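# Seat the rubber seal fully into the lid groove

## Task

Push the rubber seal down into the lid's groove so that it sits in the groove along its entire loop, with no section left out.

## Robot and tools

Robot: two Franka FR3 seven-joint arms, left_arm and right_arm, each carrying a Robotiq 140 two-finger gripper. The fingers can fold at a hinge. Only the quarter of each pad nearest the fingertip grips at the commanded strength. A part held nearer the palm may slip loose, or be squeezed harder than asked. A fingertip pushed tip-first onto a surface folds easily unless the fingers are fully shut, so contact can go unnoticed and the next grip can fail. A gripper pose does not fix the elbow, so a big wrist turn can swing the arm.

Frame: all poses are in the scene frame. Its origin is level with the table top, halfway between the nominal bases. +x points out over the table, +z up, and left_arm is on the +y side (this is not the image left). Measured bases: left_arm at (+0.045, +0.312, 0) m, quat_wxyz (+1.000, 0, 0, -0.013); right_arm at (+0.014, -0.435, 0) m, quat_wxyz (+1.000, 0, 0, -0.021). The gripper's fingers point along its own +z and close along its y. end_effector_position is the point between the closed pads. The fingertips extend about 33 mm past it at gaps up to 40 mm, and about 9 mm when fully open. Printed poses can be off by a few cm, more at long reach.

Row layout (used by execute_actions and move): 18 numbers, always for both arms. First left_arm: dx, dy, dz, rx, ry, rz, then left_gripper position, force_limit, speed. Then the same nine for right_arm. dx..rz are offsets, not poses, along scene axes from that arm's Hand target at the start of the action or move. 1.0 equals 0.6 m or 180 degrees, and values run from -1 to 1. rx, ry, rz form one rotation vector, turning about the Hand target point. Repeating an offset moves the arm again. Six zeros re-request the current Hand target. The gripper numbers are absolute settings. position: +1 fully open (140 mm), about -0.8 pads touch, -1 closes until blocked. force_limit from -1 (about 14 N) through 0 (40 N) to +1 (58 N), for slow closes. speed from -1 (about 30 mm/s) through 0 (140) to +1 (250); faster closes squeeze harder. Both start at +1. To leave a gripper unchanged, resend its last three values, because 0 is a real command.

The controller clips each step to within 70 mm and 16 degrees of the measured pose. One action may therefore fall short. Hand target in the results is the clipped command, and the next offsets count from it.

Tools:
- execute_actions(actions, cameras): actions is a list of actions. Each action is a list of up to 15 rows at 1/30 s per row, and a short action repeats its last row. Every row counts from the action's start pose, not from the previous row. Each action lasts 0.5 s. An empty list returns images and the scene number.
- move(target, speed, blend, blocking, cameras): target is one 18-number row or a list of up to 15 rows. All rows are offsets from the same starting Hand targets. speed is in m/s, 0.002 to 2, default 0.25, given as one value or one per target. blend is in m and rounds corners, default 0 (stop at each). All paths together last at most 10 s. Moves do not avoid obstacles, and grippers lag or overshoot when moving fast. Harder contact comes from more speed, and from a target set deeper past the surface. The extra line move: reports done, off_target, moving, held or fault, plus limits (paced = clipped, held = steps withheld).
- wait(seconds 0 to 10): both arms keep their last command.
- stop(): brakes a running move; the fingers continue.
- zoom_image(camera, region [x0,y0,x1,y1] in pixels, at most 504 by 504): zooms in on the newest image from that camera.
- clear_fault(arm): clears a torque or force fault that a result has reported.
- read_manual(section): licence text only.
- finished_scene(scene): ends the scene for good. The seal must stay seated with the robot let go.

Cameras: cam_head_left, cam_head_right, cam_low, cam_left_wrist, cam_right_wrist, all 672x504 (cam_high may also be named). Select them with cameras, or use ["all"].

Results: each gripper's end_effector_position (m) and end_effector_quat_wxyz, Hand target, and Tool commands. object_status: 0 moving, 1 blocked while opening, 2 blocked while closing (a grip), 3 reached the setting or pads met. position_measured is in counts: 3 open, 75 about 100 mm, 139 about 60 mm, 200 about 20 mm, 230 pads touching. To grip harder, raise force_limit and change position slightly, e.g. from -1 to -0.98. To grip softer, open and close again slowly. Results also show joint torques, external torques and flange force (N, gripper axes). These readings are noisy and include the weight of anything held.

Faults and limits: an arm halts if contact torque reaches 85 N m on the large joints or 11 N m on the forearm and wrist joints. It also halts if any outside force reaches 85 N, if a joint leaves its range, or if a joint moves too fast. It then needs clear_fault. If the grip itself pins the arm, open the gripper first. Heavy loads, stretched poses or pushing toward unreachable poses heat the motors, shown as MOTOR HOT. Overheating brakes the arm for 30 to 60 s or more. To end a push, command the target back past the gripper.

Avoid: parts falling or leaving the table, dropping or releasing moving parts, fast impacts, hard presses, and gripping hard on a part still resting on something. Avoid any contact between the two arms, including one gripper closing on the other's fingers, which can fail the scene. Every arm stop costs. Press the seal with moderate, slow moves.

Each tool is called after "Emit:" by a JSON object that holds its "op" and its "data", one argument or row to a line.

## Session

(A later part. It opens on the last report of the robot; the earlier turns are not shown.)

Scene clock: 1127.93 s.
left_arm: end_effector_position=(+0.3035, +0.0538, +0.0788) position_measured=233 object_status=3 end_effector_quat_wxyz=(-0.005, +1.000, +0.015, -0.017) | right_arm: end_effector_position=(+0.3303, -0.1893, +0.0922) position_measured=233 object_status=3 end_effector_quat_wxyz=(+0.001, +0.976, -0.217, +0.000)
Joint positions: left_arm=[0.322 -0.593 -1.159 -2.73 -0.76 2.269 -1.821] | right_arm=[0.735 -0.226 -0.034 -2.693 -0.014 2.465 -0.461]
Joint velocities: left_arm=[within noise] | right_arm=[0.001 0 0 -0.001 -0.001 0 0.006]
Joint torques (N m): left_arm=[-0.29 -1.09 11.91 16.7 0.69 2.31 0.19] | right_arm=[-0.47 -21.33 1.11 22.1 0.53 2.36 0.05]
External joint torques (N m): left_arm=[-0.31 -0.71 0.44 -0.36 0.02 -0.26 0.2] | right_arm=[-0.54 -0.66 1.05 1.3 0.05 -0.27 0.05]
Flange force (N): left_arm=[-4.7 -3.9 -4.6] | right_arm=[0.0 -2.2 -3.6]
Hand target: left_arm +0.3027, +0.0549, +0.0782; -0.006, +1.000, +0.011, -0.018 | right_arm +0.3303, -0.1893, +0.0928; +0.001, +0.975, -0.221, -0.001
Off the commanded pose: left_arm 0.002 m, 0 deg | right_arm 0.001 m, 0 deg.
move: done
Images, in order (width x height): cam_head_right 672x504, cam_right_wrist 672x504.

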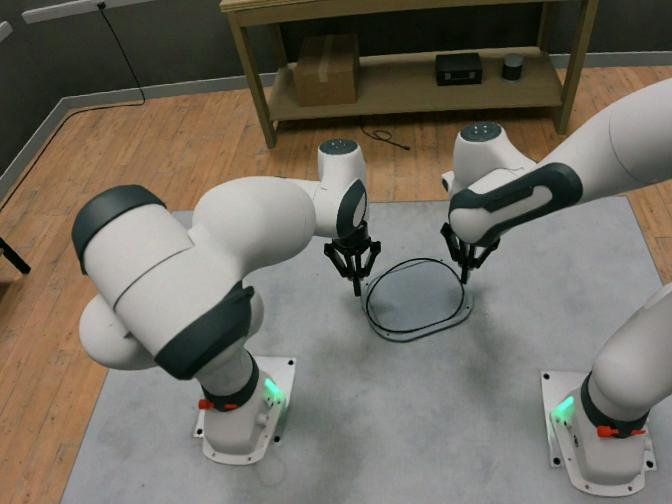

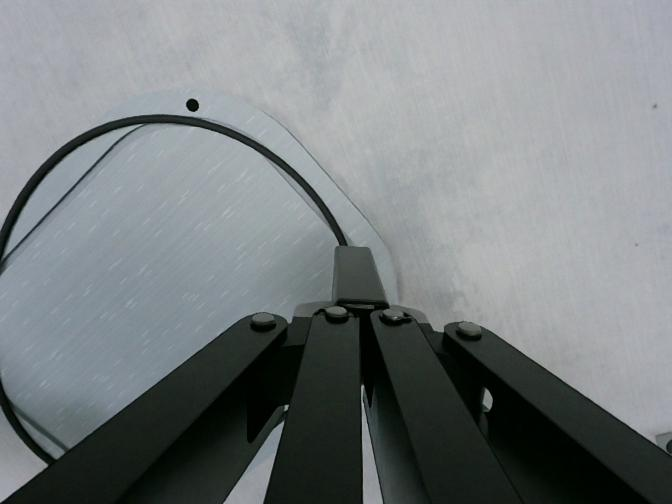

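Emit:
{"op": "execute_actions", "data": {
  "actions": []
}}

Emit:
{"op": "zoom_image", "data": {
  "camera": "cam_head_right",
  "region": [350, 240, 490, 360]
}}

Scene clock: 1156.37 s.
left_arm: end_effector_position=(+0.3035, +0.0538, +0.0788) position_measured=233 object_status=3 end_effector_quat_wxyz=(-0.005, +1.000, +0.015, -0.017) | right_arm: end_effector_position=(+0.3303, -0.1893, +0.0922) position_measured=233 object_status=3 end_effector_quat_wxyz=(+0.001, +0.976, -0.218, +0.000)
Joint positions: left_arm=[0.322 -0.593 -1.159 -2.73 -0.76 2.269 -1.821] | right_arm=[0.735 -0.226 -0.034 -2.693 -0.014 2.465 -0.46]
Joint velocities: within noise
Joint torques (N m): left_arm=[-0.24 -1.14 11.95 16.69 0.7 2.31 0.17] | right_arm=[-0.53 -21.31 1.09 22.15 0.51 2.36 0.08]
External joint torques (N m): left_arm=[-0.26 -0.81 0.51 -0.31 0.03 -0.24 0.17] | right_arm=[-0.59 -0.55 1.04 1.28 0.03 -0.28 0.08]
Flange force (N): left_arm=[-4.7 -3.9 -5.0] | right_arm=[0.1 -2.4 -3.3]
Hand target: left_arm +0.3027, +0.0549, +0.0782; -0.006, +1.000, +0.011, -0.018 | right_arm +0.3303, -0.1893, +0.0928; +0.001, +0.975, -0.221, -0.001
Tool commands: left_gripper/position=-1.0 left_gripper/force_limit=+0.0 left_gripper/speed=+0.0 right_gripper/position=-1.0 right_gripper/force_limit=+0.0 right_gripper/speed=+0.0
Off the commanded pose: left_arm 0.002 m, 0 deg | right_arm 0.001 m, 0 deg.

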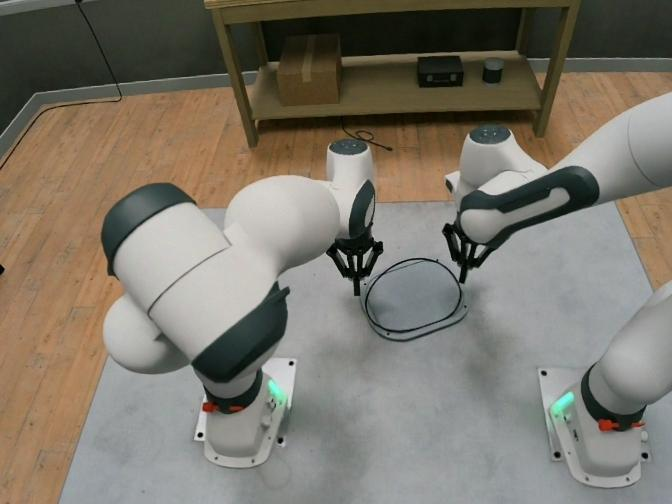

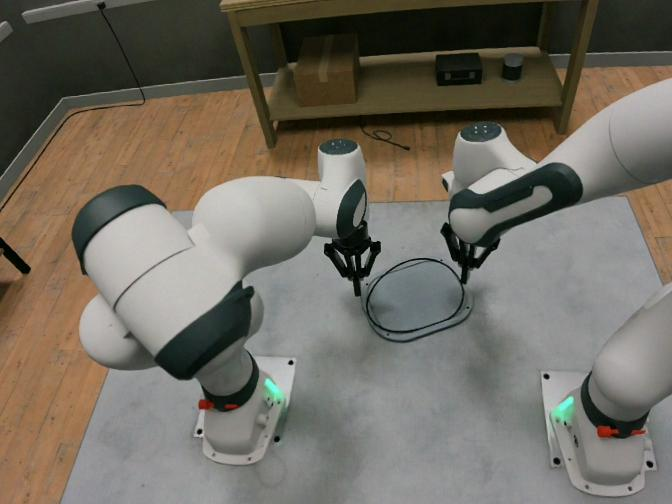

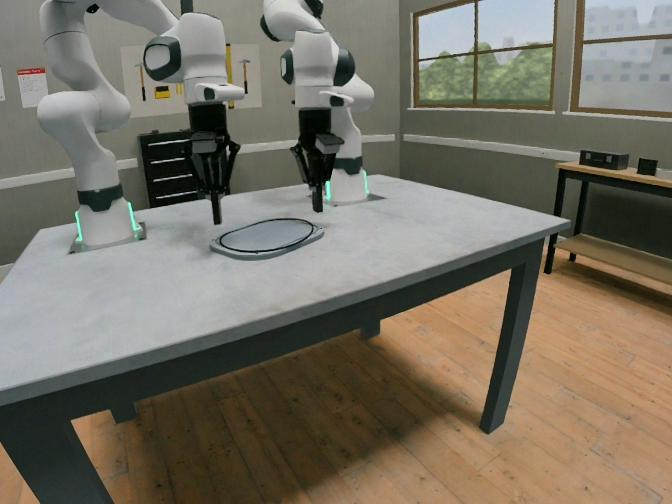

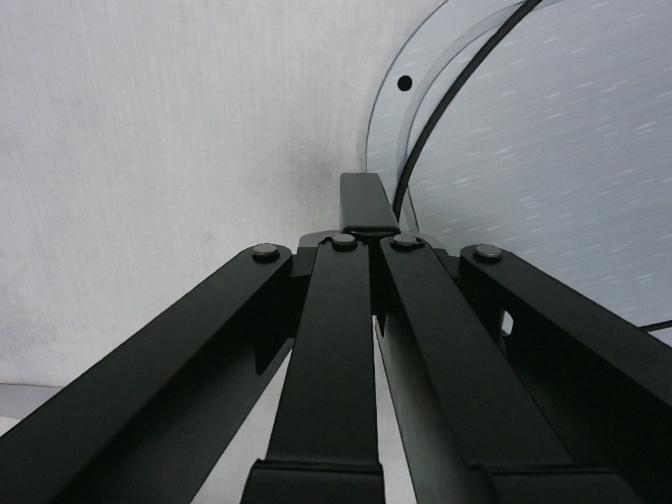

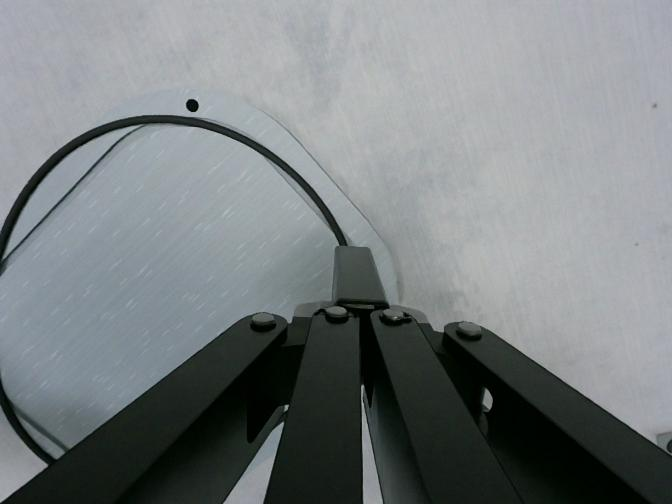

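Scaled by 3.600 from the camera's 672x504 image, which has a finer 960x720 frame.

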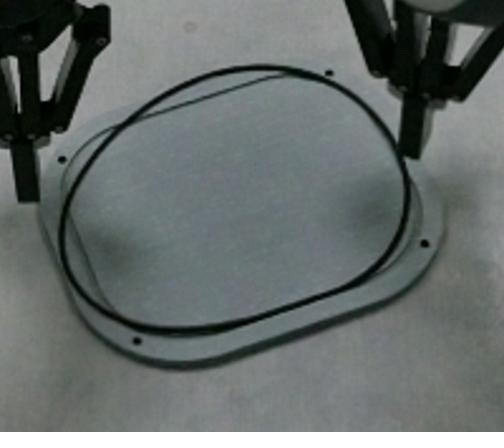

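Emit:
{"op": "move", "data": {
  "target": [
    [0,0.13,0.12,0,0,0,-1,0,0,0.06,0.06,0,0,0,0.254,-1,0,0]
  ],
  "speed": 0.3,
  "cameras": ["cam_right_wrist"]
}}

Scene clock: 1177.30 s.
left_arm: end_effector_position=(+0.3041, +0.1313, +0.1505) position_measured=233 object_status=3 end_effector_quat_wxyz=(-0.004, +1.000, +0.015, -0.017) | right_arm: end_effector_position=(+0.3673, -0.1532, +0.0936) position_measured=233 object_status=3 end_effector_quat_wxyz=(+0.001, +0.985, +0.174, +0.002)
Joint positions: left_arm=[0.188 -0.832 -0.777 -2.804 -0.619 2.014 -1.705] | right_arm=[0.879 -0.087 -0.164 -2.535 -0.029 2.451 -1.224]
Joint velocities: left_arm=[within noise] | right_arm=[0 -0.001 0 0 0 0 -0.005]
Joint torques (N m): left_arm=[-0.61 -1.35 11.36 19.81 1.14 2.15 0.2] | right_arm=[0 -25.53 0.87 22.36 0.9 2.4 -0.34]
External joint torques (N m): left_arm=[-0.65 -0.89 0.9 -0.25 0.34 -0.41 0.21] | right_arm=[-0.01 0.15 0.55 1.29 0.35 -0.28 -0.34]
Flange force (N): left_arm=[-6.5 -4.3 -4.4] | right_arm=[4.8 -1.6 -1.2]
Hand target: left_arm +0.3027, +0.1329, +0.1502; -0.006, +1.000, +0.011, -0.018 | right_arm +0.3663, -0.1533, +0.0928; +0.001, +0.984, +0.176, +0.000
Off the commanded pose: left_arm 0.002 m, 1 deg | right_arm 0.001 m, 0 deg.
move: done
Images, in order (width x height): cam_right_wrist 672x504.

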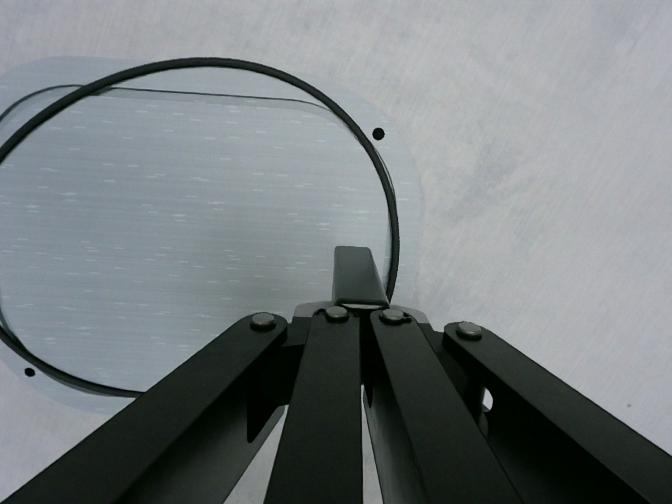

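Emit:
{"op": "move", "data": {
  "target": [
    [0,0,0,0,0,0,-1,0,0,0,-0.061,-0.061,0,0,-0.03,-1,0,0],
    [0,0,0,0,0,0,-1,0,0,0,-0.061,-0.088,0,0,-0.03,-1,0,0],
    [0,0,0,0,0,0,-1,0,0,0,-0.061,-0.069,0,0,-0.03,-1,0,0],
    [0,0,0,0,0,0,-1,0,0,0.0245,-0.055,-0.069,0,0,0.055,-1,0,0],
    [0,0,0,0,0,0,-1,0,0,0.0245,-0.055,-0.09,0,0,0.055,-1,0,0],
    [0,0,0,0,0,0,-1,0,0,0.0245,-0.055,-0.069,0,0,0.055,-1,0,0],
    [0,0,0,0,0,0,-1,0,0,0.0445,-0.0395,-0.069,0,0,0.19,-1,0,0],
    [0,0,0,0,0,0,-1,0,0,0.0445,-0.0395,-0.091,0,0,0.19,-1,0,0],
    [0,0,0,0,0,0,-1,0,0,0.0445,-0.0395,-0.069,0,0,0.19,-1,0,0]
  ],
  "speed": [0.3,0.05,0.1,0.3,0.05,0.1,0.3,0.05,0.1]
}}

Emit:
{"op": "execute_actions", "data": {
  "actions": [],
  "cameras": ["cam_right_wrist"]
}}

Scene clock: 1197.50 s.
left_arm: end_effector_position=(+0.3041, +0.1313, +0.1505) position_measured=233 object_status=3 end_effector_quat_wxyz=(-0.004, +1.000, +0.015, -0.017) | right_arm: end_effector_position=(+0.3928, -0.1757, +0.0509) position_measured=233 object_status=3 end_effector_quat_wxyz=(+0.001, +0.889, +0.458, +0.001)
Joint positions: left_arm=[0.188 -0.832 -0.777 -2.804 -0.619 2.014 -1.704] | right_arm=[0.842 0.032 -0.199 -2.533 0.009 2.567 -1.928]
Joint velocities: left_arm=[within noise] | right_arm=[-0.001 -0.001 -0.001 -0.001 0 -0.004 0.002]
Joint torques (N m): left_arm=[-0.59 -1.36 11.26 19.83 1.1 2.14 0.18] | right_arm=[-0.12 -29.52 0.28 20.34 0.12 2.4 -0.02]
External joint torques (N m): left_arm=[-0.59 -0.87 0.81 -0.31 0.3 -0.42 0.18] | right_arm=[-0.13 -1.38 0.41 0.87 -0.38 -0.25 -0.02]
Flange force (N): left_arm=[-6.4 -4.1 -4.1] | right_arm=[-0.6 -0.5 -4.7]
Hand target: left_arm +0.3027, +0.1329, +0.1502; -0.006, +1.000, +0.011, -0.018 | right_arm +0.3930, -0.1770, +0.0514; +0.001, +0.889, +0.457, +0.000
Off the commanded pose: left_arm 0.002 m, 1 deg | right_arm 0.001 m, 0 deg.
move: done

Scene clock: 1197.50 s.
left_arm: end_effector_position=(+0.3041, +0.1313, +0.1505) position_measured=233 object_status=3 end_effector_quat_wxyz=(-0.004, +1.000, +0.015, -0.017) | right_arm: end_effector_position=(+0.3928, -0.1757, +0.0509) position_measured=233 object_status=3 end_effector_quat_wxyz=(+0.001, +0.889, +0.458, +0.001)
Joint positions: left_arm=[0.188 -0.832 -0.777 -2.804 -0.619 2.014 -1.704] | right_arm=[0.842 0.032 -0.199 -2.533 0.009 2.567 -1.928]
Joint velocities: left_arm=[within noise] | right_arm=[-0.001 -0.001 -0.001 -0.001 0 -0.004 0.002]
Joint torques (N m): left_arm=[-0.59 -1.36 11.26 19.83 1.1 2.14 0.18] | right_arm=[-0.12 -29.52 0.28 20.34 0.12 2.4 -0.02]
External joint torques (N m): left_arm=[-0.59 -0.87 0.81 -0.31 0.3 -0.42 0.18] | right_arm=[-0.13 -1.38 0.41 0.87 -0.38 -0.25 -0.02]
Flange force (N): left_arm=[-6.4 -4.1 -4.1] | right_arm=[-0.6 -0.5 -4.7]
Hand target: left_arm +0.3027, +0.1329, +0.1502; -0.006, +1.000, +0.011, -0.018 | right_arm +0.3930, -0.1770, +0.0514; +0.001, +0.889, +0.457, +0.000
Tool commands: left_gripper/position=-1.0 left_gripper/force_limit=+0.0 left_gripper/speed=+0.0 right_gripper/position=-1.0 right_gripper/force_limit=+0.0 right_gripper/speed=+0.0
Off the commanded pose: left_arm 0.002 m, 1 deg | right_arm 0.001 m, 0 deg.
Images, in order (width x height): cam_right_wrist 672x504.

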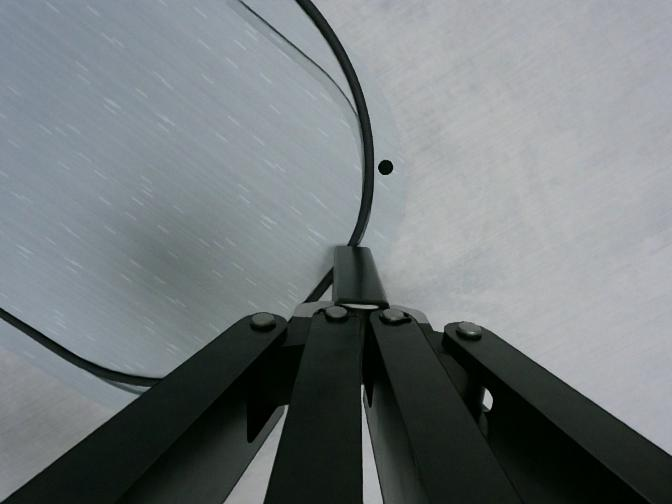

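Emit:
{"op": "move", "data": {
  "target": [
    [0,0,0,0,0,0,-1,0,0,0.0175,0.0175,0,0,0,0,-1,0,0],
    [0,0,0,0,0,0,-1,0,0,0.0175,0.0175,-0.022,0,0,0,-1,0,0],
    [0,0,0,0,0,0,-1,0,0,0.0175,0.0175,0,0,0,0,-1,0,0],
    [0,0,0,0,0,0,-1,0,0,0.033,0.0345,0,0,0,0,-1,0,0],
    [0,0,0,0,0,0,-1,0,0,0.033,0.0345,-0.022,0,0,0,-1,0,0],
    [0,0,0,0,0,0,-1,0,0,0.033,0.0345,0,0,0,0,-1,0,0],
    [0,0,0,0,0,0,-1,0,0,0.033,0.0345,0.03,0,0,0.05,-1,0,0]
  ],
  "speed": [0.3,0.05,0.1,0.3,0.05,0.1,0.3],
  "cameras": ["cam_right_wrist"]
}}

Scene clock: 1218.03 s.
left_arm: end_effector_position=(+0.3041, +0.1313, +0.1505) position_measured=233 object_status=3 end_effector_quat_wxyz=(-0.004, +1.000, +0.015, -0.017) | right_arm: end_effector_position=(+0.4126, -0.1559, +0.0689) position_measured=233 object_status=3 end_effector_quat_wxyz=(+0.002, +0.851, +0.524, +0.001)
Joint positions: left_arm=[0.188 -0.832 -0.777 -2.804 -0.619 2.014 -1.704] | right_arm=[0.839 0.06 -0.184 -2.434 0.012 2.495 -2.071]
Joint velocities: left_arm=[within noise] | right_arm=[0.001 0 0.001 0.001 0 0 -0.006]
Joint torques (N m): left_arm=[-0.56 -1.36 11.25 19.78 1.1 2.16 0.2] | right_arm=[-0.13 -31 0.54 21.81 0.56 2.39 -0.25]
External joint torques (N m): left_arm=[-0.65 -0.92 0.75 -0.23 0.29 -0.39 0.2] | right_arm=[-0.09 -0.83 0.85 1.36 -0.01 -0.25 -0.25]
Flange force (N): left_arm=[-6.5 -4.0 -4.0] | right_arm=[2.6 1.2 -2.9]
Hand target: left_arm +0.3027, +0.1329, +0.1502; -0.006, +1.000, +0.011, -0.018 | right_arm +0.4128, -0.1563, +0.0694; +0.001, +0.851, +0.526, +0.000
Off the commanded pose: left_arm 0.002 m, 1 deg | right_arm 0.001 m, 0 deg.
move: done
Images, in order (width x height): cam_right_wrist 672x504.

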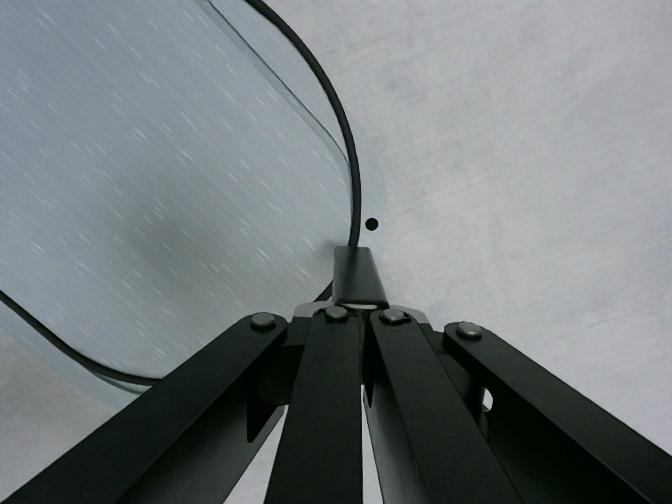

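Emit:
{"op": "move", "data": {
  "target": [
    [0,0,0,0,0,0,-1,0,0,0.0137,0.018,-0.0315,0,0,0,-1,0,0],
    [0,0,0,0,0,0,-1,0,0,0.0137,0.018,-0.052,0,0,0,-1,0,0],
    [0,0,0,0,0,0,-1,0,0,0.0137,0.018,-0.0315,0,0,0,-1,0,0],
    [0,0,0,0,0,0,-1,0,0,0.0253,0.037,-0.0315,0,0,0.04,-1,0,0],
    [0,0,0,0,0,0,-1,0,0,0.0253,0.037,-0.052,0,0,0.04,-1,0,0],
    [0,0,0,0,0,0,-1,0,0,0.0253,0.037,-0.0315,0,0,0.04,-1,0,0],
    [0,0,0,0,0,0,-1,0,0,0.034,0.057,-0.0315,0,0,0.12,-1,0,0],
    [0,0,0,0,0,0,-1,0,0,0.033,0.057,-0.052,0,0,0.12,-1,0,0],
    [0,0,0,0,0,0,-1,0,0,0.033,0.057,-0.01,0,0,0.12,-1,0,0]
  ],
  "speed": [0.3,0.05,0.1,0.3,0.05,0.1,0.3,0.05,0.1],
  "cameras": ["cam_right_wrist"]
}}

Scene clock: 1237.77 s.
left_arm: end_effector_position=(+0.3041, +0.1313, +0.1505) position_measured=233 object_status=3 end_effector_quat_wxyz=(-0.004, +1.000, +0.015, -0.017) | right_arm: end_effector_position=(+0.4329, -0.1210, +0.0633) position_measured=233 object_status=3 end_effector_quat_wxyz=(+0.000, +0.737, +0.676, +0.002)
Joint positions: left_arm=[0.188 -0.832 -0.777 -2.804 -0.619 2.014 -1.704] | right_arm=[0.779 0.161 -0.094 -2.313 0.024 2.477 -2.428]
Joint velocities: left_arm=[within noise] | right_arm=[0.001 0 0.001 -0.001 0 -0.004 0]
Joint torques (N m): left_arm=[-0.59 -1.34 11.24 19.86 1.09 2.15 0.14] | right_arm=[-0.04 -35.21 0.31 21.61 0.23 2.31 0]
External joint torques (N m): left_arm=[-0.59 -0.88 0.8 -0.24 0.3 -0.4 0.14] | right_arm=[0.07 -1.15 0.7 0.88 -0.36 -0.31 0]
Flange force (N): left_arm=[-6.3 -3.9 -4.1] | right_arm=[0.9 0.0 -3.5]
Hand target: left_arm +0.3027, +0.1329, +0.1502; -0.006, +1.000, +0.011, -0.018 | right_arm +0.4326, -0.1221, +0.0634; +0.001, +0.737, +0.676, +0.001
Off the commanded pose: left_arm 0.002 m, 1 deg | right_arm 0.001 m, 0 deg.
move: done
Images, in order (width x height): cam_right_wrist 672x504.

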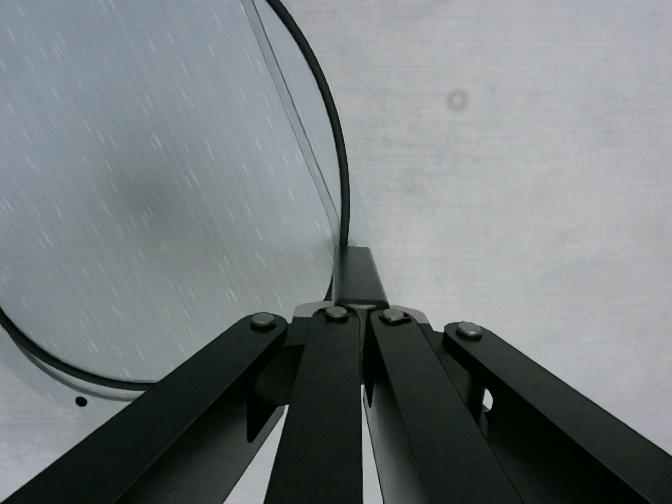

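Emit:
{"op": "move", "data": {
  "target": [
    [0,0,0,0,0,0,-1,0,0,0.005,0.02,-0.0215,0,0,0.09,-1,0,0],
    [0,0,0,0,0,0,-1,0,0,0.005,0.02,-0.041,0,0,0.09,-1,0,0],
    [0,0,0,0,0,0,-1,0,0,-0.005,0.02,-0.042,0,0,0.09,-1,0,0],
    [0,0,0,0,0,0,-1,0,0,-0.005,0.02,-0.0215,0,0,0.09,-1,0,0],
    [0,0,0,0,0,0,-1,0,0,0,0.04,-0.0215,0,0,0.1,-1,0,0],
    [0,0,0,0,0,0,-1,0,0,0,0.04,-0.041,0,0,0.1,-1,0,0],
    [0,0,0,0,0,0,-1,0,0,-0.01,0.04,-0.042,0,0,0.1,-1,0,0],
    [0,0,0,0,0,0,-1,0,0,-0.01,0.04,-0.0115,0,0,0.1,-1,0,0]
  ],
  "speed": [0.3,0.05,0.05,0.1,0.2,0.05,0.05,0.1],
  "cameras": ["cam_right_wrist"]
}}

Scene clock: 1255.03 s.
left_arm: end_effector_position=(+0.3041, +0.1313, +0.1505) position_measured=233 object_status=3 end_effector_quat_wxyz=(-0.004, +1.000, +0.015, -0.017) | right_arm: end_effector_position=(+0.4278, -0.0982, +0.0563) position_measured=233 object_status=3 end_effector_quat_wxyz=(+0.001, +0.622, +0.783, +0.002)
Joint positions: left_arm=[0.188 -0.832 -0.777 -2.804 -0.619 2.014 -1.704] | right_arm=[0.74 0.199 -0.015 -2.28 0.003 2.484 -2.688]
Joint velocities: left_arm=[within noise] | right_arm=[0 0 0 0.001 0 -0.004 0.001]
Joint torques (N m): left_arm=[-0.57 -1.4 11.27 19.84 1.11 2.15 0.18] | right_arm=[0.29 -36.54 0.86 21.54 0.6 2.31 0.06]
External joint torques (N m): left_arm=[-0.58 -0.92 0.83 -0.25 0.31 -0.4 0.18] | right_arm=[0.41 -1.29 0.85 0.92 0 -0.28 0.06]
Flange force (N): left_arm=[-6.4 -4.2 -4.2] | right_arm=[1.3 -0.1 -3.6]
Hand target: left_arm +0.3027, +0.1329, +0.1502; -0.006, +1.000, +0.011, -0.018 | right_arm +0.4266, -0.0981, +0.0565; +0.001, +0.622, +0.783, +0.001
Off the commanded pose: left_arm 0.002 m, 1 deg | right_arm 0.001 m, 0 deg.
move: done
Images, in order (width x height): cam_right_wrist 672x504.

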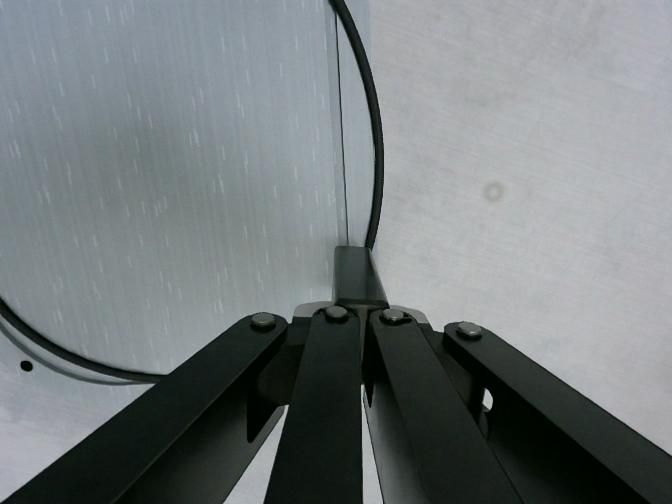

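Emit:
{"op": "move", "data": {
  "target": [
    [0,0,0,0,0,0,-1,0,0,0.006,0.02,-0.01,0,0,0.01,-1,0,0],
    [0,0,0,0,0,0,-1,0,0,0.006,0.02,-0.0295,0,0,0.01,-1,0,0],
    [0,0,0,0,0,0,-1,0,0,-0.009,0.02,-0.0305,0,0,0.01,-1,0,0],
    [0,0,0,0,0,0,-1,0,0,-0.009,0.02,-0.01,0,0,0.01,-1,0,0],
    [0,0,0,0,0,0,-1,0,0,0.001,0.04,-0.01,0,0,0.01,-1,0,0],
    [0,0,0,0,0,0,-1,0,0,0.001,0.04,-0.0295,0,0,0.01,-1,0,0],
    [0,0,0,0,0,0,-1,0,0,-0.0145,0.04,-0.0305,0,0,0.01,-1,0,0],
    [0,0,0,0,0,0,-1,0,0,-0.0145,0.04,-0.01,0,0,0.01,-1,0,0],
    [0,0,0,0,0,0,-1,0,0,-0.005,0.06,-0.01,0,0,0.01,-1,0,0],
    [0,0,0,0,0,0,-1,0,0,-0.005,0.06,-0.0295,0,0,0.01,-1,0,0],
    [0,0,0,0,0,0,-1,0,0,-0.0205,0.06,-0.0305,0,0,0.01,-1,0,0],
    [0,0,0,0,0,0,-1,0,0,-0.0205,0.06,-0.01,0,0,0.01,-1,0,0]
  ],
  "speed": [0.3,0.05,0.05,0.1,0.2,0.05,0.05,0.1,0.2,0.05,0.05,0.1],
  "cameras": ["cam_right_wrist"]
}}

Emit:
{"op": "zoom_image", "data": {
  "camera": "cam_right_wrist",
  "region": [0, 0, 504, 504]
}}

Scene clock: 1274.57 s.
left_arm: end_effector_position=(+0.3041, +0.1313, +0.1505) position_measured=233 object_status=3 end_effector_quat_wxyz=(-0.004, +1.000, +0.015, -0.017) | right_arm: end_effector_position=(+0.4158, -0.0622, +0.0503) position_measured=233 object_status=3 end_effector_quat_wxyz=(+0.001, +0.610, +0.793, +0.002)
Joint positions: left_arm=[0.188 -0.832 -0.777 -2.804 -0.619 2.014 -1.704] | right_arm=[0.79 0.246 0 -2.23 -0.003 2.48 -2.651]
Joint velocities: left_arm=[within noise] | right_arm=[-0.001 0 0 0 0 -0.003 0]
Joint torques (N m): left_arm=[-0.55 -1.35 11.3 19.84 1.1 2.15 0.2] | right_arm=[0.34 -38.31 1.12 21.55 0.58 2.42 0.14]
External joint torques (N m): left_arm=[-0.54 -0.84 0.85 -0.3 0.3 -0.41 0.2] | right_arm=[0.39 -1.51 0.92 0.92 -0.01 -0.17 0.14]
Flange force (N): left_arm=[-6.2 -4.2 -4.1] | right_arm=[1.1 -0.7 -3.7]
Hand target: left_arm +0.3027, +0.1329, +0.1502; -0.006, +1.000, +0.011, -0.018 | right_arm +0.4143, -0.0621, +0.0505; +0.001, +0.610, +0.792, +0.001
Off the commanded pose: left_arm 0.002 m, 1 deg | right_arm 0.002 m, 0 deg.
move: done
Images, in order (width x height): cam_right_wrist 672x504.

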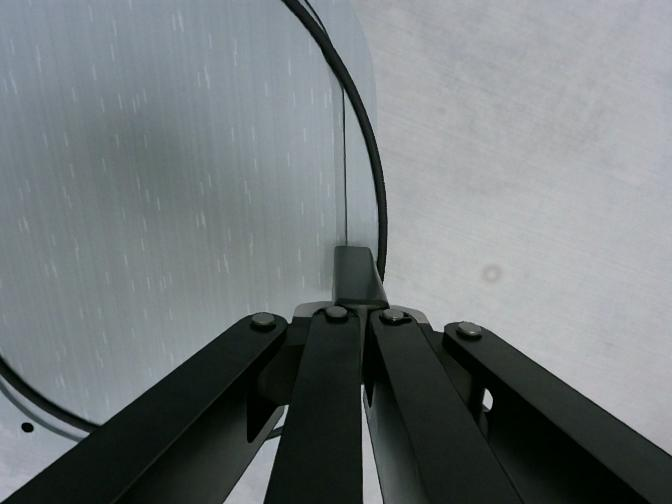

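Scaled by 1.000.

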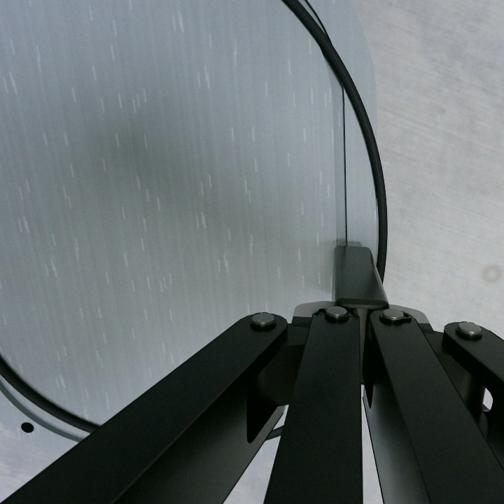

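Emit:
{"op": "move", "data": {
  "target": [
    [0,0,0,0,0,0,-1,0,0,0.018,0.028,0.03,0,0,0,-0.45,0,0],
    [0,0,0,0,0,0,-1,0,0,0.018,0.028,-0.0155,0,0,0,-1,-0.5,-0.7],
    [0,0,0,0,0,0,-1,0,0,-0.006,0.031,-0.0155,0,0,0,-1,-0.5,-0.7]
  ],
  "speed": [0.2,0.08,0.04],
  "cameras": ["cam_right_wrist"]
}}

Scene clock: 1292.37 s.
left_arm: end_effector_position=(+0.3041, +0.1313, +0.1505) position_measured=233 object_status=3 end_effector_quat_wxyz=(-0.004, +1.000, +0.015, -0.017) | right_arm: end_effector_position=(+0.4126, -0.0439, +0.0422) position_measured=226 object_status=2 end_effector_quat_wxyz=(+0.001, +0.610, +0.793, +0.002)
Joint positions: left_arm=[0.188 -0.832 -0.777 -2.804 -0.619 2.014 -1.704] | right_arm=[0.816 0.288 0.001 -2.192 -0.003 2.483 -2.623]
Joint velocities: left_arm=[within noise] | right_arm=[0 0 0 -0.002 0 0.001 0.007]
Joint torques (N m): left_arm=[-0.53 -1.32 11.26 19.82 1.11 2.14 0.16] | right_arm=[0.98 -38.77 1.61 20.32 0.75 2.5 0.25]
External joint torques (N m): left_arm=[-0.52 -0.86 0.85 -0.24 0.31 -0.4 0.16] | right_arm=[1.09 -0.73 1.39 -0.27 0.16 -0.09 0.24]
Flange force (N): left_arm=[-6.0 -4.1 -4.2] | right_arm=[0.9 -3.5 -1.6]
Hand target: left_arm +0.3027, +0.1329, +0.1502; -0.006, +1.000, +0.011, -0.018 | right_arm +0.4107, -0.0435, +0.0412; +0.001, +0.610, +0.792, +0.001
Off the commanded pose: left_arm 0.002 m, 1 deg | right_arm 0.002 m, 0 deg.
move: done
Images, in order (width x height): cam_right_wrist 672x504.

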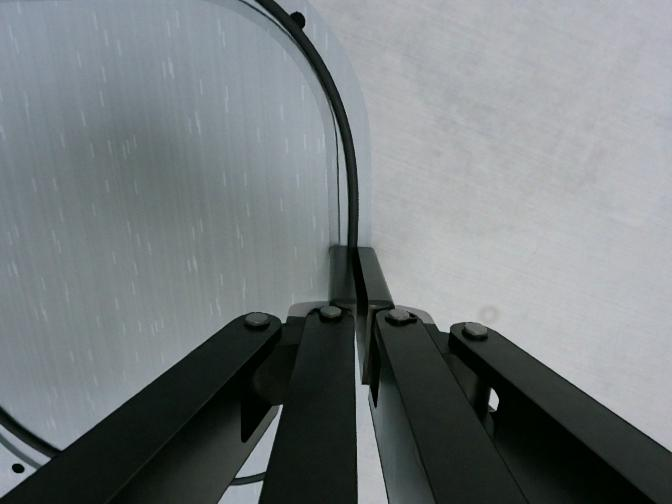

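Emit:
{"op": "move", "data": {
  "target": [
    [0,0,0,0,0,0,-1,0,0,-0.0075,-0.002,0,0,0,0,-1,-0.5,-0.7],
    [0,0,0,0,0,0,-1,0,0,-0.0075,-0.002,-0.004,0,0,0,-0.55,-0.5,-0.7],
    [0,0,0,0,0,0,-1,0,0,-0.0075,-0.002,0.02,0,0,0,-1,0,0],
    [0,0,0,0,0,0,-1,0,0,-0.006,-0.002,-0.0045,0,0,0,-1,0,0],
    [0,0,0,0,0,0,-1,0,0,-0.006,-0.002,0.07,0,0,0,-1,0,0]
  ],
  "speed": [0.04,0.04,0.1,0.08,0.1],
  "cameras": ["cam_right_wrist","cam_head_right"]
}}

Emit:
{"op": "zoom_image", "data": {
  "camera": "cam_head_right",
  "region": [350, 240, 490, 360]
}}

Scene clock: 1304.43 s.
left_arm: end_effector_position=(+0.3041, +0.1313, +0.1505) position_measured=233 object_status=3 end_effector_quat_wxyz=(-0.004, +1.000, +0.015, -0.017) | right_arm: end_effector_position=(+0.4088, -0.0450, +0.0833) position_measured=233 object_status=3 end_effector_quat_wxyz=(+0.001, +0.610, +0.792, +0.002)
Joint positions: left_arm=[0.188 -0.832 -0.777 -2.804 -0.619 2.014 -1.704] | right_arm=[0.822 0.201 -0.001 -2.191 -0.003 2.397 -2.617]
Joint velocities: left_arm=[within noise] | right_arm=[0 -0.001 -0.001 0 -0.001 -0.004 0.001]
Joint torques (N m): left_arm=[-0.57 -1.39 11.26 19.89 1.11 2.16 0.18] | right_arm=[0.18 -37.35 1.48 22.59 0.64 2.43 -0.06]
External joint torques (N m): left_arm=[-0.57 -0.91 0.84 -0.18 0.31 -0.39 0.19] | right_arm=[0.17 -0.86 1.26 0.87 -0.02 -0.17 -0.06]
Flange force (N): left_arm=[-6.2 -4.1 -4.3] | right_arm=[1.4 0.6 -2.4]
Hand target: left_arm +0.3027, +0.1329, +0.1502; -0.006, +1.000, +0.011, -0.018 | right_arm +0.4071, -0.0447, +0.0832; +0.001, +0.610, +0.792, +0.001
Off the commanded pose: left_arm 0.002 m, 1 deg | right_arm 0.002 m, 0 deg.
move: done; target 2's new numbers were sent with right_arm's hand 0.004 m and 0 deg from that target
Images, in order (width x height): cam_head_right 672x504, cam_right_wrist 672x504.

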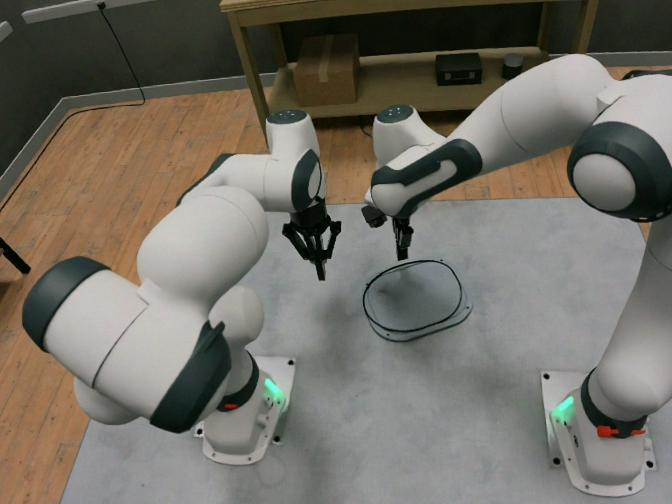

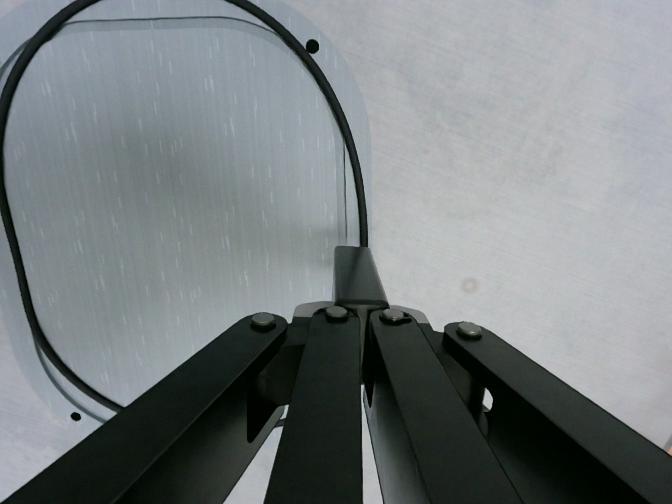

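Scaled by 3.600 from the camera's 672x504 image, which has a finer 960x720 frame.

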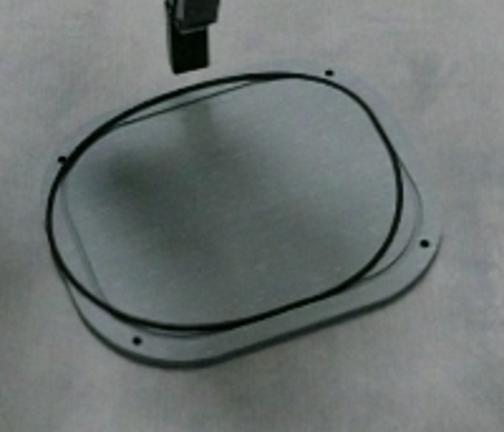

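Emit:
{"op": "move", "data": {
  "target": [
    [-0.02,-0.15,-0.1,0,0,0.05,-0.45,0,0,0,-0.17,0.05,0,0,0,-1,0,0]
  ],
  "cameras": ["cam_left_wrist"]
}}

Scene clock: 1313.43 s.
left_arm: end_effector_position=(+0.2891, +0.0443, +0.0894) position_measured=186 object_status=3 end_effector_quat_wxyz=(-0.007, +0.996, +0.084, -0.021) | right_arm: end_effector_position=(+0.4076, -0.1453, +0.1132) position_measured=233 object_status=3 end_effector_quat_wxyz=(+0.001, +0.612, +0.791, +0.002)
Joint positions: left_arm=[0.295 -0.674 -1.158 -2.72 -0.806 2.183 -1.963] | right_arm=[0.743 -0.026 -0.067 -2.402 -0.004 2.381 -2.758]
Joint velocities: left_arm=[0.001 -0.003 -0.001 0 -0.001 0 -0.006] | right_arm=[-0.001 0.001 0.001 0.001 0 0 -0.004]
Joint torques (N m): left_arm=[0.14 -0.29 12.91 17.39 0.44 2.3 -0.24] | right_arm=[-0.12 -30.25 0.61 22.35 0.66 2.33 -0.31]
External joint torques (N m): left_arm=[0.1 -1.58 0.1 0.68 -0.29 -0.21 -0.24] | right_arm=[-0.04 -1.33 0.67 0.46 -0.01 -0.26 -0.31]
Flange force (N): left_arm=[-3.3 -0.9 -4.7] | right_arm=[-0.7 -1.7 -3.5]
Hand target: left_arm +0.2907, +0.0429, +0.0902; -0.005, +0.996, +0.089, -0.019 | right_arm +0.4071, -0.1467, +0.1132; +0.001, +0.610, +0.792, +0.001
Off the commanded pose: left_arm 0.002 m, 1 deg | right_arm 0.001 m, 0 deg.
move: done
Images, in order (width x height): cam_left_wrist 672x504.

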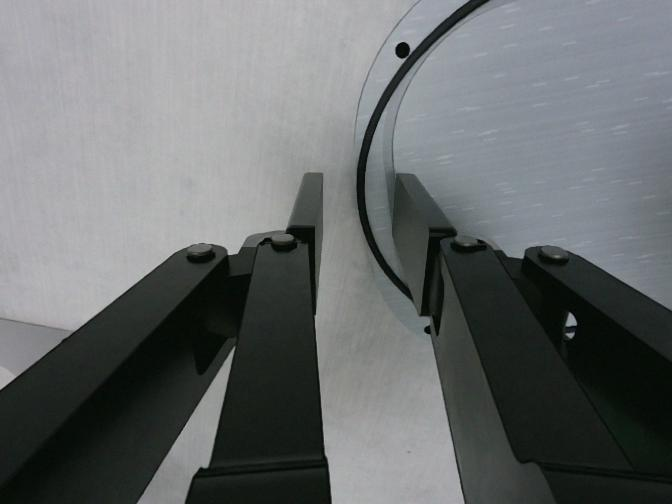

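Emit:
{"op": "move", "data": {
  "target": [
    [0.001,-0.004,-0.0715,0,0,0,-1,-0.5,-0.7,0,0,0,0,0,0,-1,0,0],
    [-0.011,-0.031,-0.0715,0,0,0,-1,-0.5,-0.7,0,0,0,0,0,0,-1,0,0]
  ],
  "speed": [0.08,0.04],
  "cameras": ["cam_left_wrist","cam_head_right","cam_right_wrist"]
}}

Emit:
{"op": "zoom_image", "data": {
  "camera": "cam_head_right",
  "region": [350, 240, 490, 360]
}}

Scene clock: 1325.00 s.
left_arm: end_effector_position=(+0.2855, +0.0208, +0.0494) position_measured=231 object_status=3 end_effector_quat_wxyz=(-0.003, +0.996, +0.082, -0.016) | right_arm: end_effector_position=(+0.4076, -0.1453, +0.1132) position_measured=233 object_status=3 end_effector_quat_wxyz=(+0.001, +0.611, +0.792, +0.002)
Joint positions: left_arm=[0.412 -0.579 -1.37 -2.703 -0.876 2.33 -1.978] | right_arm=[0.743 -0.026 -0.067 -2.402 -0.004 2.381 -2.76]
Joint velocities: left_arm=[0.001 0.001 0 0 -0.001 0.001 -0.008] | right_arm=[within noise]
Joint torques (N m): left_arm=[1.07 2.6 11.31 11.37 1.03 1.72 -0.27] | right_arm=[-0.14 -30.13 0.61 22.34 0.65 2.33 -0.24]
External joint torques (N m): left_arm=[1.16 -0.6 -0.98 -3.82 0.38 -0.83 -0.27] | right_arm=[-0.25 -1.32 0.48 0.48 -0.01 -0.25 -0.24]
Flange force (N): left_arm=[-0.2 -3.4 4.6] | right_arm=[-0.9 -1.6 -3.5]
Hand target: left_arm +0.2841, +0.0243, +0.0473; -0.005, +0.996, +0.089, -0.019 | right_arm +0.4071, -0.1467, +0.1132; +0.001, +0.610, +0.792, +0.001
Off the commanded pose: left_arm 0.004 m, 1 deg | right_arm 0.001 m, 0 deg.
move: off_target (left_arm)
Images, in order (width x height): cam_head_right 672x504, cam_left_wrist 672x504, cam_right_wrist 672x504.

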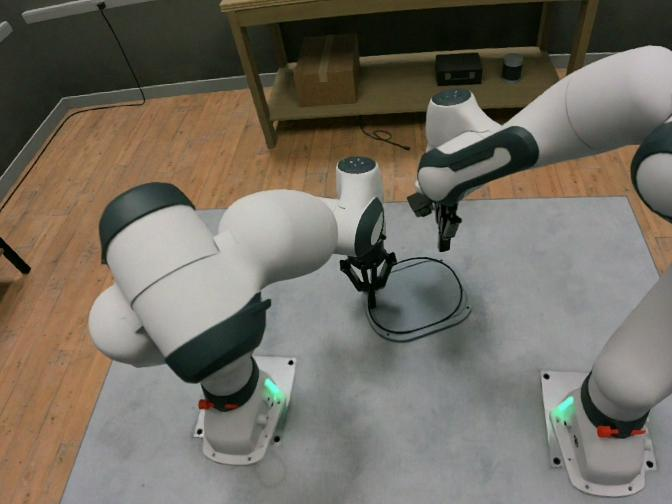

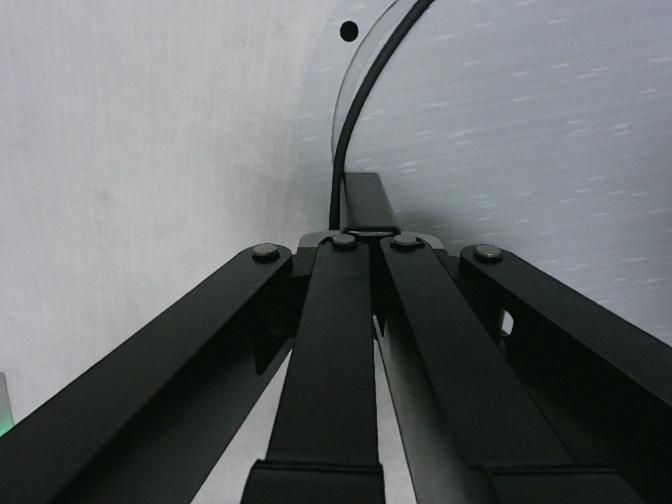

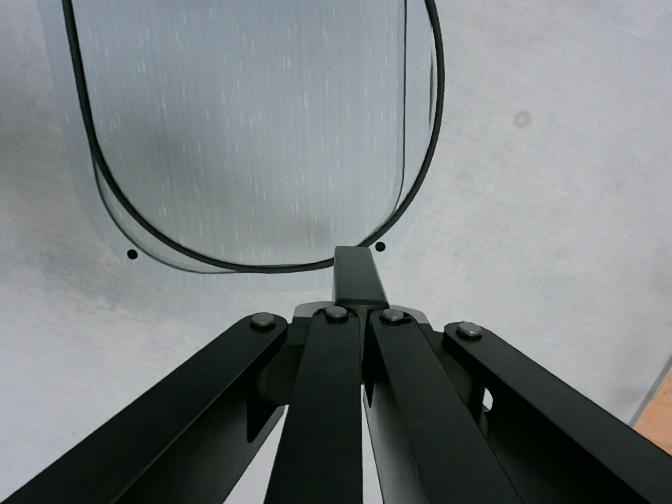

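Scaled by 3.600 from the camera's 672x504 image, which has a finer 960x720 frame.

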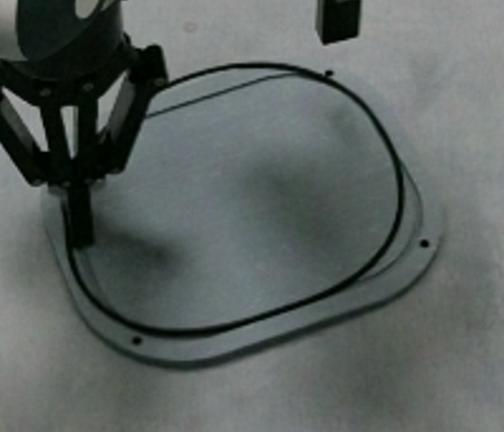

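Emit:
{"op": "move", "data": {
  "target": [
    [0,0,0.025,0,0,0,-1,-0.45,-0.7,-0.115,-0.05,-0.03,0,0,-0.75,-0.45,0,0],
    [0,0.012,0.025,0,0,0,-1,-0.45,-0.7,-0.115,-0.05,-0.03,0,0,-0.75,-0.45,0,0],
    [0,0.012,-0.002,0,0,0,-1,-0.45,-0.7,-0.115,-0.05,-0.03,0,0,-0.75,-0.45,0,0]
  ],
  "speed": [0.8,0.1,0.06],
  "cameras": ["cam_left_wrist","cam_right_wrist"]
}}

Scene clock: 1339.57 s.
left_arm: end_effector_position=(+0.2825, +0.0244, +0.0505) position_measured=231 object_status=3 end_effector_quat_wxyz=(-0.002, +0.996, +0.088, -0.020) | right_arm: end_effector_position=(+0.3385, -0.1760, +0.0958) position_measured=186 object_status=3 end_effector_quat_wxyz=(-0.001, +0.966, -0.260, +0.000)
Joint positions: left_arm=[0.398 -0.593 -1.353 -2.712 -0.889 2.311 -1.974] | right_arm=[0.202 -0.222 0.53 -2.646 0.176 2.446 -0.502]
Joint velocities: left_arm=[0.001 -0.001 -0.001 0.001 -0.004 0.002 0.003] | right_arm=[within noise]
Joint torques (N m): left_arm=[3.69 3.3 9.42 6.71 1.34 3.69 0.18] | right_arm=[-0.3 -17.26 -2.26 22.25 0.22 2.35 0]
External joint torques (N m): left_arm=[3.73 0.16 -3.02 -8.33 0.69 1.17 0.18] | right_arm=[-0.24 0.5 0.8 1.29 -0.28 -0.29 0]
Flange force (N): left_arm=[12.0 -1.0 32.1] | right_arm=[1.9 -6.7 0.3]
Hand target: left_arm +0.2841, +0.0315, +0.0461; -0.005, +0.996, +0.089, -0.019 | right_arm +0.3381, -0.1767, +0.0952; +0.001, +0.966, -0.260, -0.001
Off the commanded pose: left_arm 0.009 m, 0 deg | right_arm 0.001 m, 0 deg.
move: off_target (left_arm); limits=paced
Images, in order (width x height): cam_left_wrist 672x504, cam_right_wrist 672x504.

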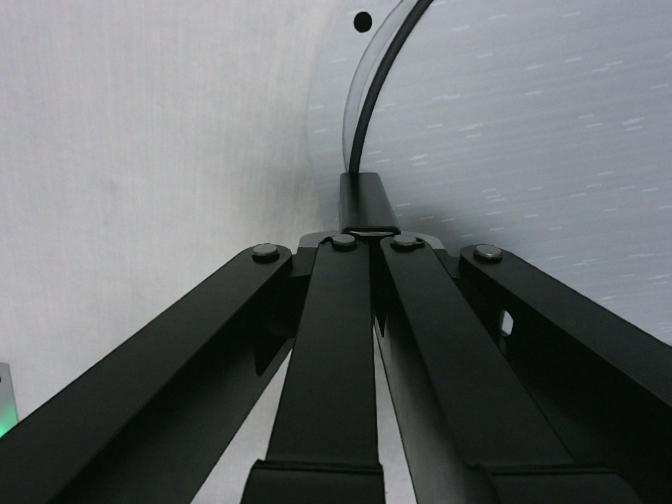

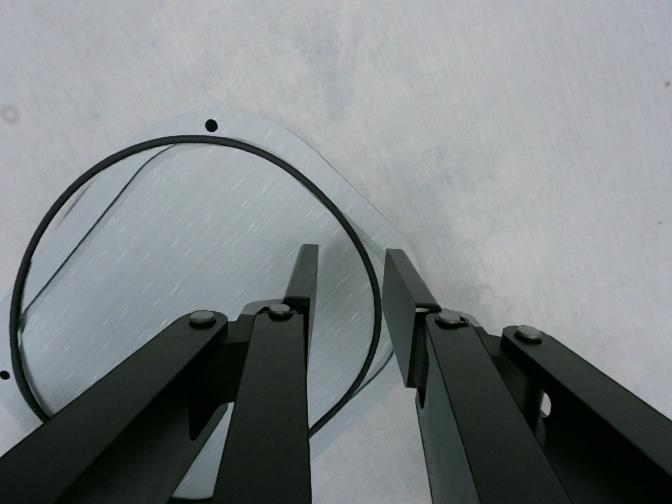

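Emit:
{"op": "move", "data": {
  "target": [
    [0,0,0,0,0,0,-1,-0.45,-0.7,-0.0373,-0.0095,-0.04,0,0,-0.01,-0.45,0,0],
    [0,0,0,0,0,0,-1,-0.45,-0.7,-0.0373,-0.0095,-0.084,0,0,-0.01,-1,-0.5,-0.7],
    [0,0,0,0,0,0,-1,-0.45,-0.7,-0.0535,-0.028,-0.084,0,0,-0.01,-1,-0.5,-0.7]
  ],
  "speed": [0.2,0.08,0.04],
  "cameras": ["cam_right_wrist","cam_head_right"]
}}

Emit:
{"op": "zoom_image", "data": {
  "camera": "cam_head_right",
  "region": [350, 240, 490, 360]
}}

Scene clock: 1353.63 s.
left_arm: end_effector_position=(+0.2826, +0.0240, +0.0505) position_measured=231 object_status=3 end_effector_quat_wxyz=(-0.001, +0.996, +0.088, -0.021) | right_arm: end_effector_position=(+0.3072, -0.1929, +0.0454) position_measured=226 object_status=2 end_effector_quat_wxyz=(+0.001, +0.961, -0.277, +0.000)
Joint positions: left_arm=[0.399 -0.593 -1.354 -2.712 -0.891 2.311 -1.972] | right_arm=[0.205 -0.18 0.565 -2.78 0.19 2.617 -0.454]
Joint velocities: left_arm=[within noise] | right_arm=[-0.001 0 -0.001 0.001 0 0 -0.005]
Joint torques (N m): left_arm=[3.73 2.77 9.17 6.65 1.38 3.56 0.26] | right_arm=[0.28 -16.71 -2.22 18.08 0.74 2.38 -0.25]
External joint torques (N m): left_arm=[3.74 -0.4 -3.28 -8.42 0.73 1.04 0.27] | right_arm=[0.3 -0.04 0.15 -0.43 0.35 -0.26 -0.25]
Flange force (N): left_arm=[11.5 -1.2 31.5] | right_arm=[-1.3 3.1 -2.3]
Hand target: left_arm +0.2841, +0.0315, +0.0461; -0.005, +0.996, +0.089, -0.019 | right_arm +0.3060, -0.1935, +0.0448; +0.001, +0.961, -0.275, -0.001
Off the commanded pose: left_arm 0.009 m, 1 deg | right_arm 0.001 m, 0 deg.
move: off_target (left_arm)
Images, in order (width x height): cam_head_right 672x504, cam_right_wrist 672x504.

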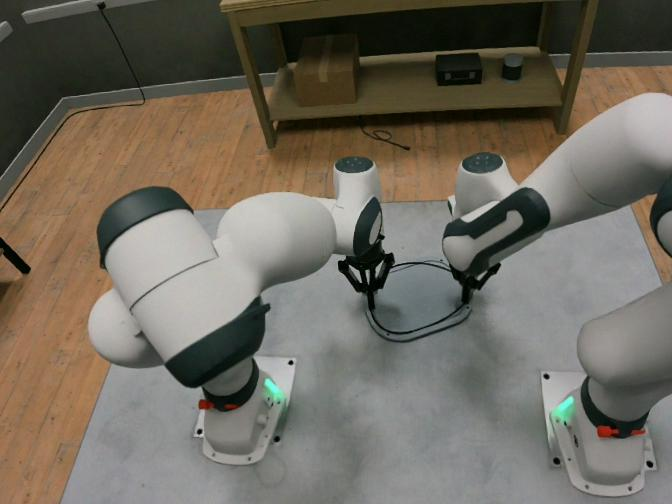

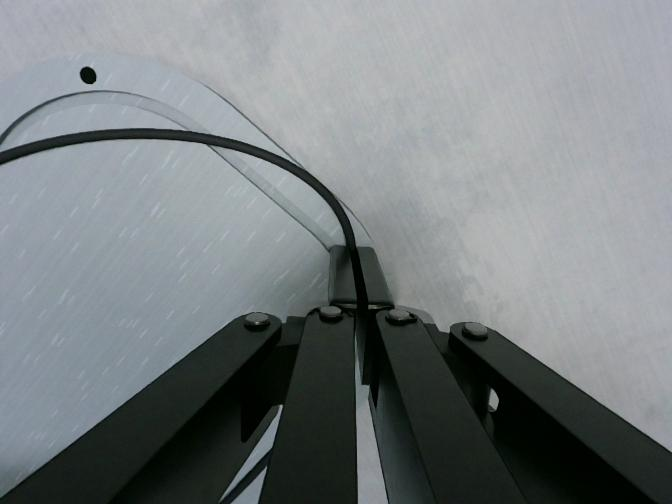

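Scaled by 3.600 from the camera's 672x504 image, which has a finer 960x720 frame.

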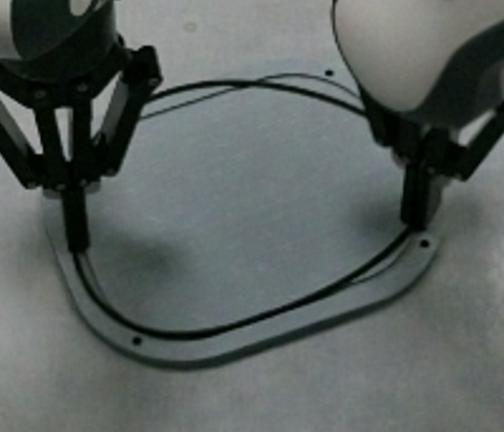

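Emit:
{"op": "move", "data": {
  "target": [
    [0,0,0,0,0,0,-1,-0.45,-0.7,-0.005,0.0137,0,0,0,0,-1,-0.5,-0.7],
    [0,0,0,0,0,0,-1,-0.45,-0.7,-0.005,0.0137,-0.0045,0,0,0,-0.55,-0.5,-0.7],
    [0,0,0,0,0,0,-1,-0.45,-0.7,-0.005,0.0137,0.03,0,0,0,-1,0,0],
    [0,0,0,0,0,0,-1,-0.45,-0.7,-0.005,0.0137,-0.006,0,0,0,-1,0,0],
    [0,0,0,0,0,0,-1,-0.45,-0.7,-0.005,0.0137,0.03,0,0,0,-1,0,0]
  ],
  "speed": [0.04,0.04,0.1,0.08,0.1],
  "cameras": ["cam_right_wrist"]
}}

Scene clock: 1365.20 s.
left_arm: end_effector_position=(+0.2826, +0.0240, +0.0505) position_measured=231 object_status=3 end_effector_quat_wxyz=(-0.001, +0.996, +0.088, -0.021) | right_arm: end_effector_position=(+0.3038, -0.1853, +0.0625) position_measured=233 object_status=3 end_effector_quat_wxyz=(+0.001, +0.961, -0.276, +0.000)
Joint positions: left_arm=[0.4 -0.593 -1.354 -2.712 -0.892 2.311 -1.972] | right_arm=[0.232 -0.232 0.561 -2.764 0.219 2.554 -0.455]
Joint velocities: left_arm=[within noise] | right_arm=[0.001 0 0.001 0.001 0 -0.004 -0.005]
Joint torques (N m): left_arm=[3.72 2.74 9.2 6.62 1.39 3.55 0.23] | right_arm=[0.37 -16.59 -3.22 20.17 0.76 2.34 -0.28]
External joint torques (N m): left_arm=[3.69 -0.41 -3.3 -8.41 0.73 1.02 0.23] | right_arm=[0.35 -0.68 -0.22 0.77 0.33 -0.3 -0.28]
Flange force (N): left_arm=[11.2 -1.2 31.3] | right_arm=[-0.5 2.0 -5.1]
Hand target: left_arm +0.2841, +0.0315, +0.0461; -0.005, +0.996, +0.089, -0.019 | right_arm +0.3030, -0.1853, +0.0628; +0.001, +0.961, -0.275, -0.001
Off the commanded pose: left_arm 0.009 m, 1 deg | right_arm 0.001 m, 0 deg.
move: off_target (left_arm)
Images, in order (width x height): cam_right_wrist 672x504.

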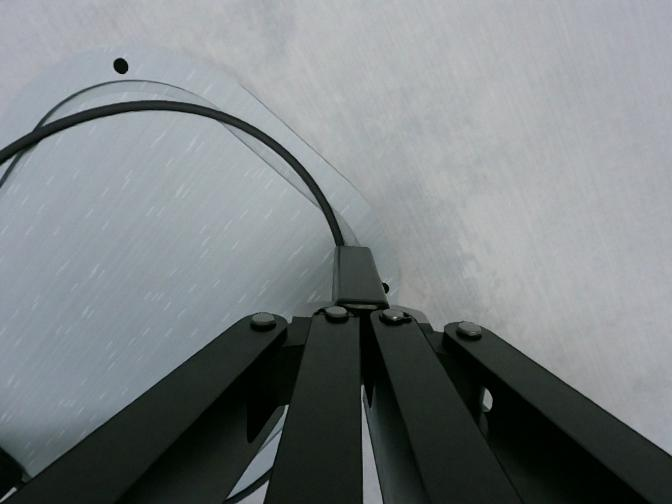

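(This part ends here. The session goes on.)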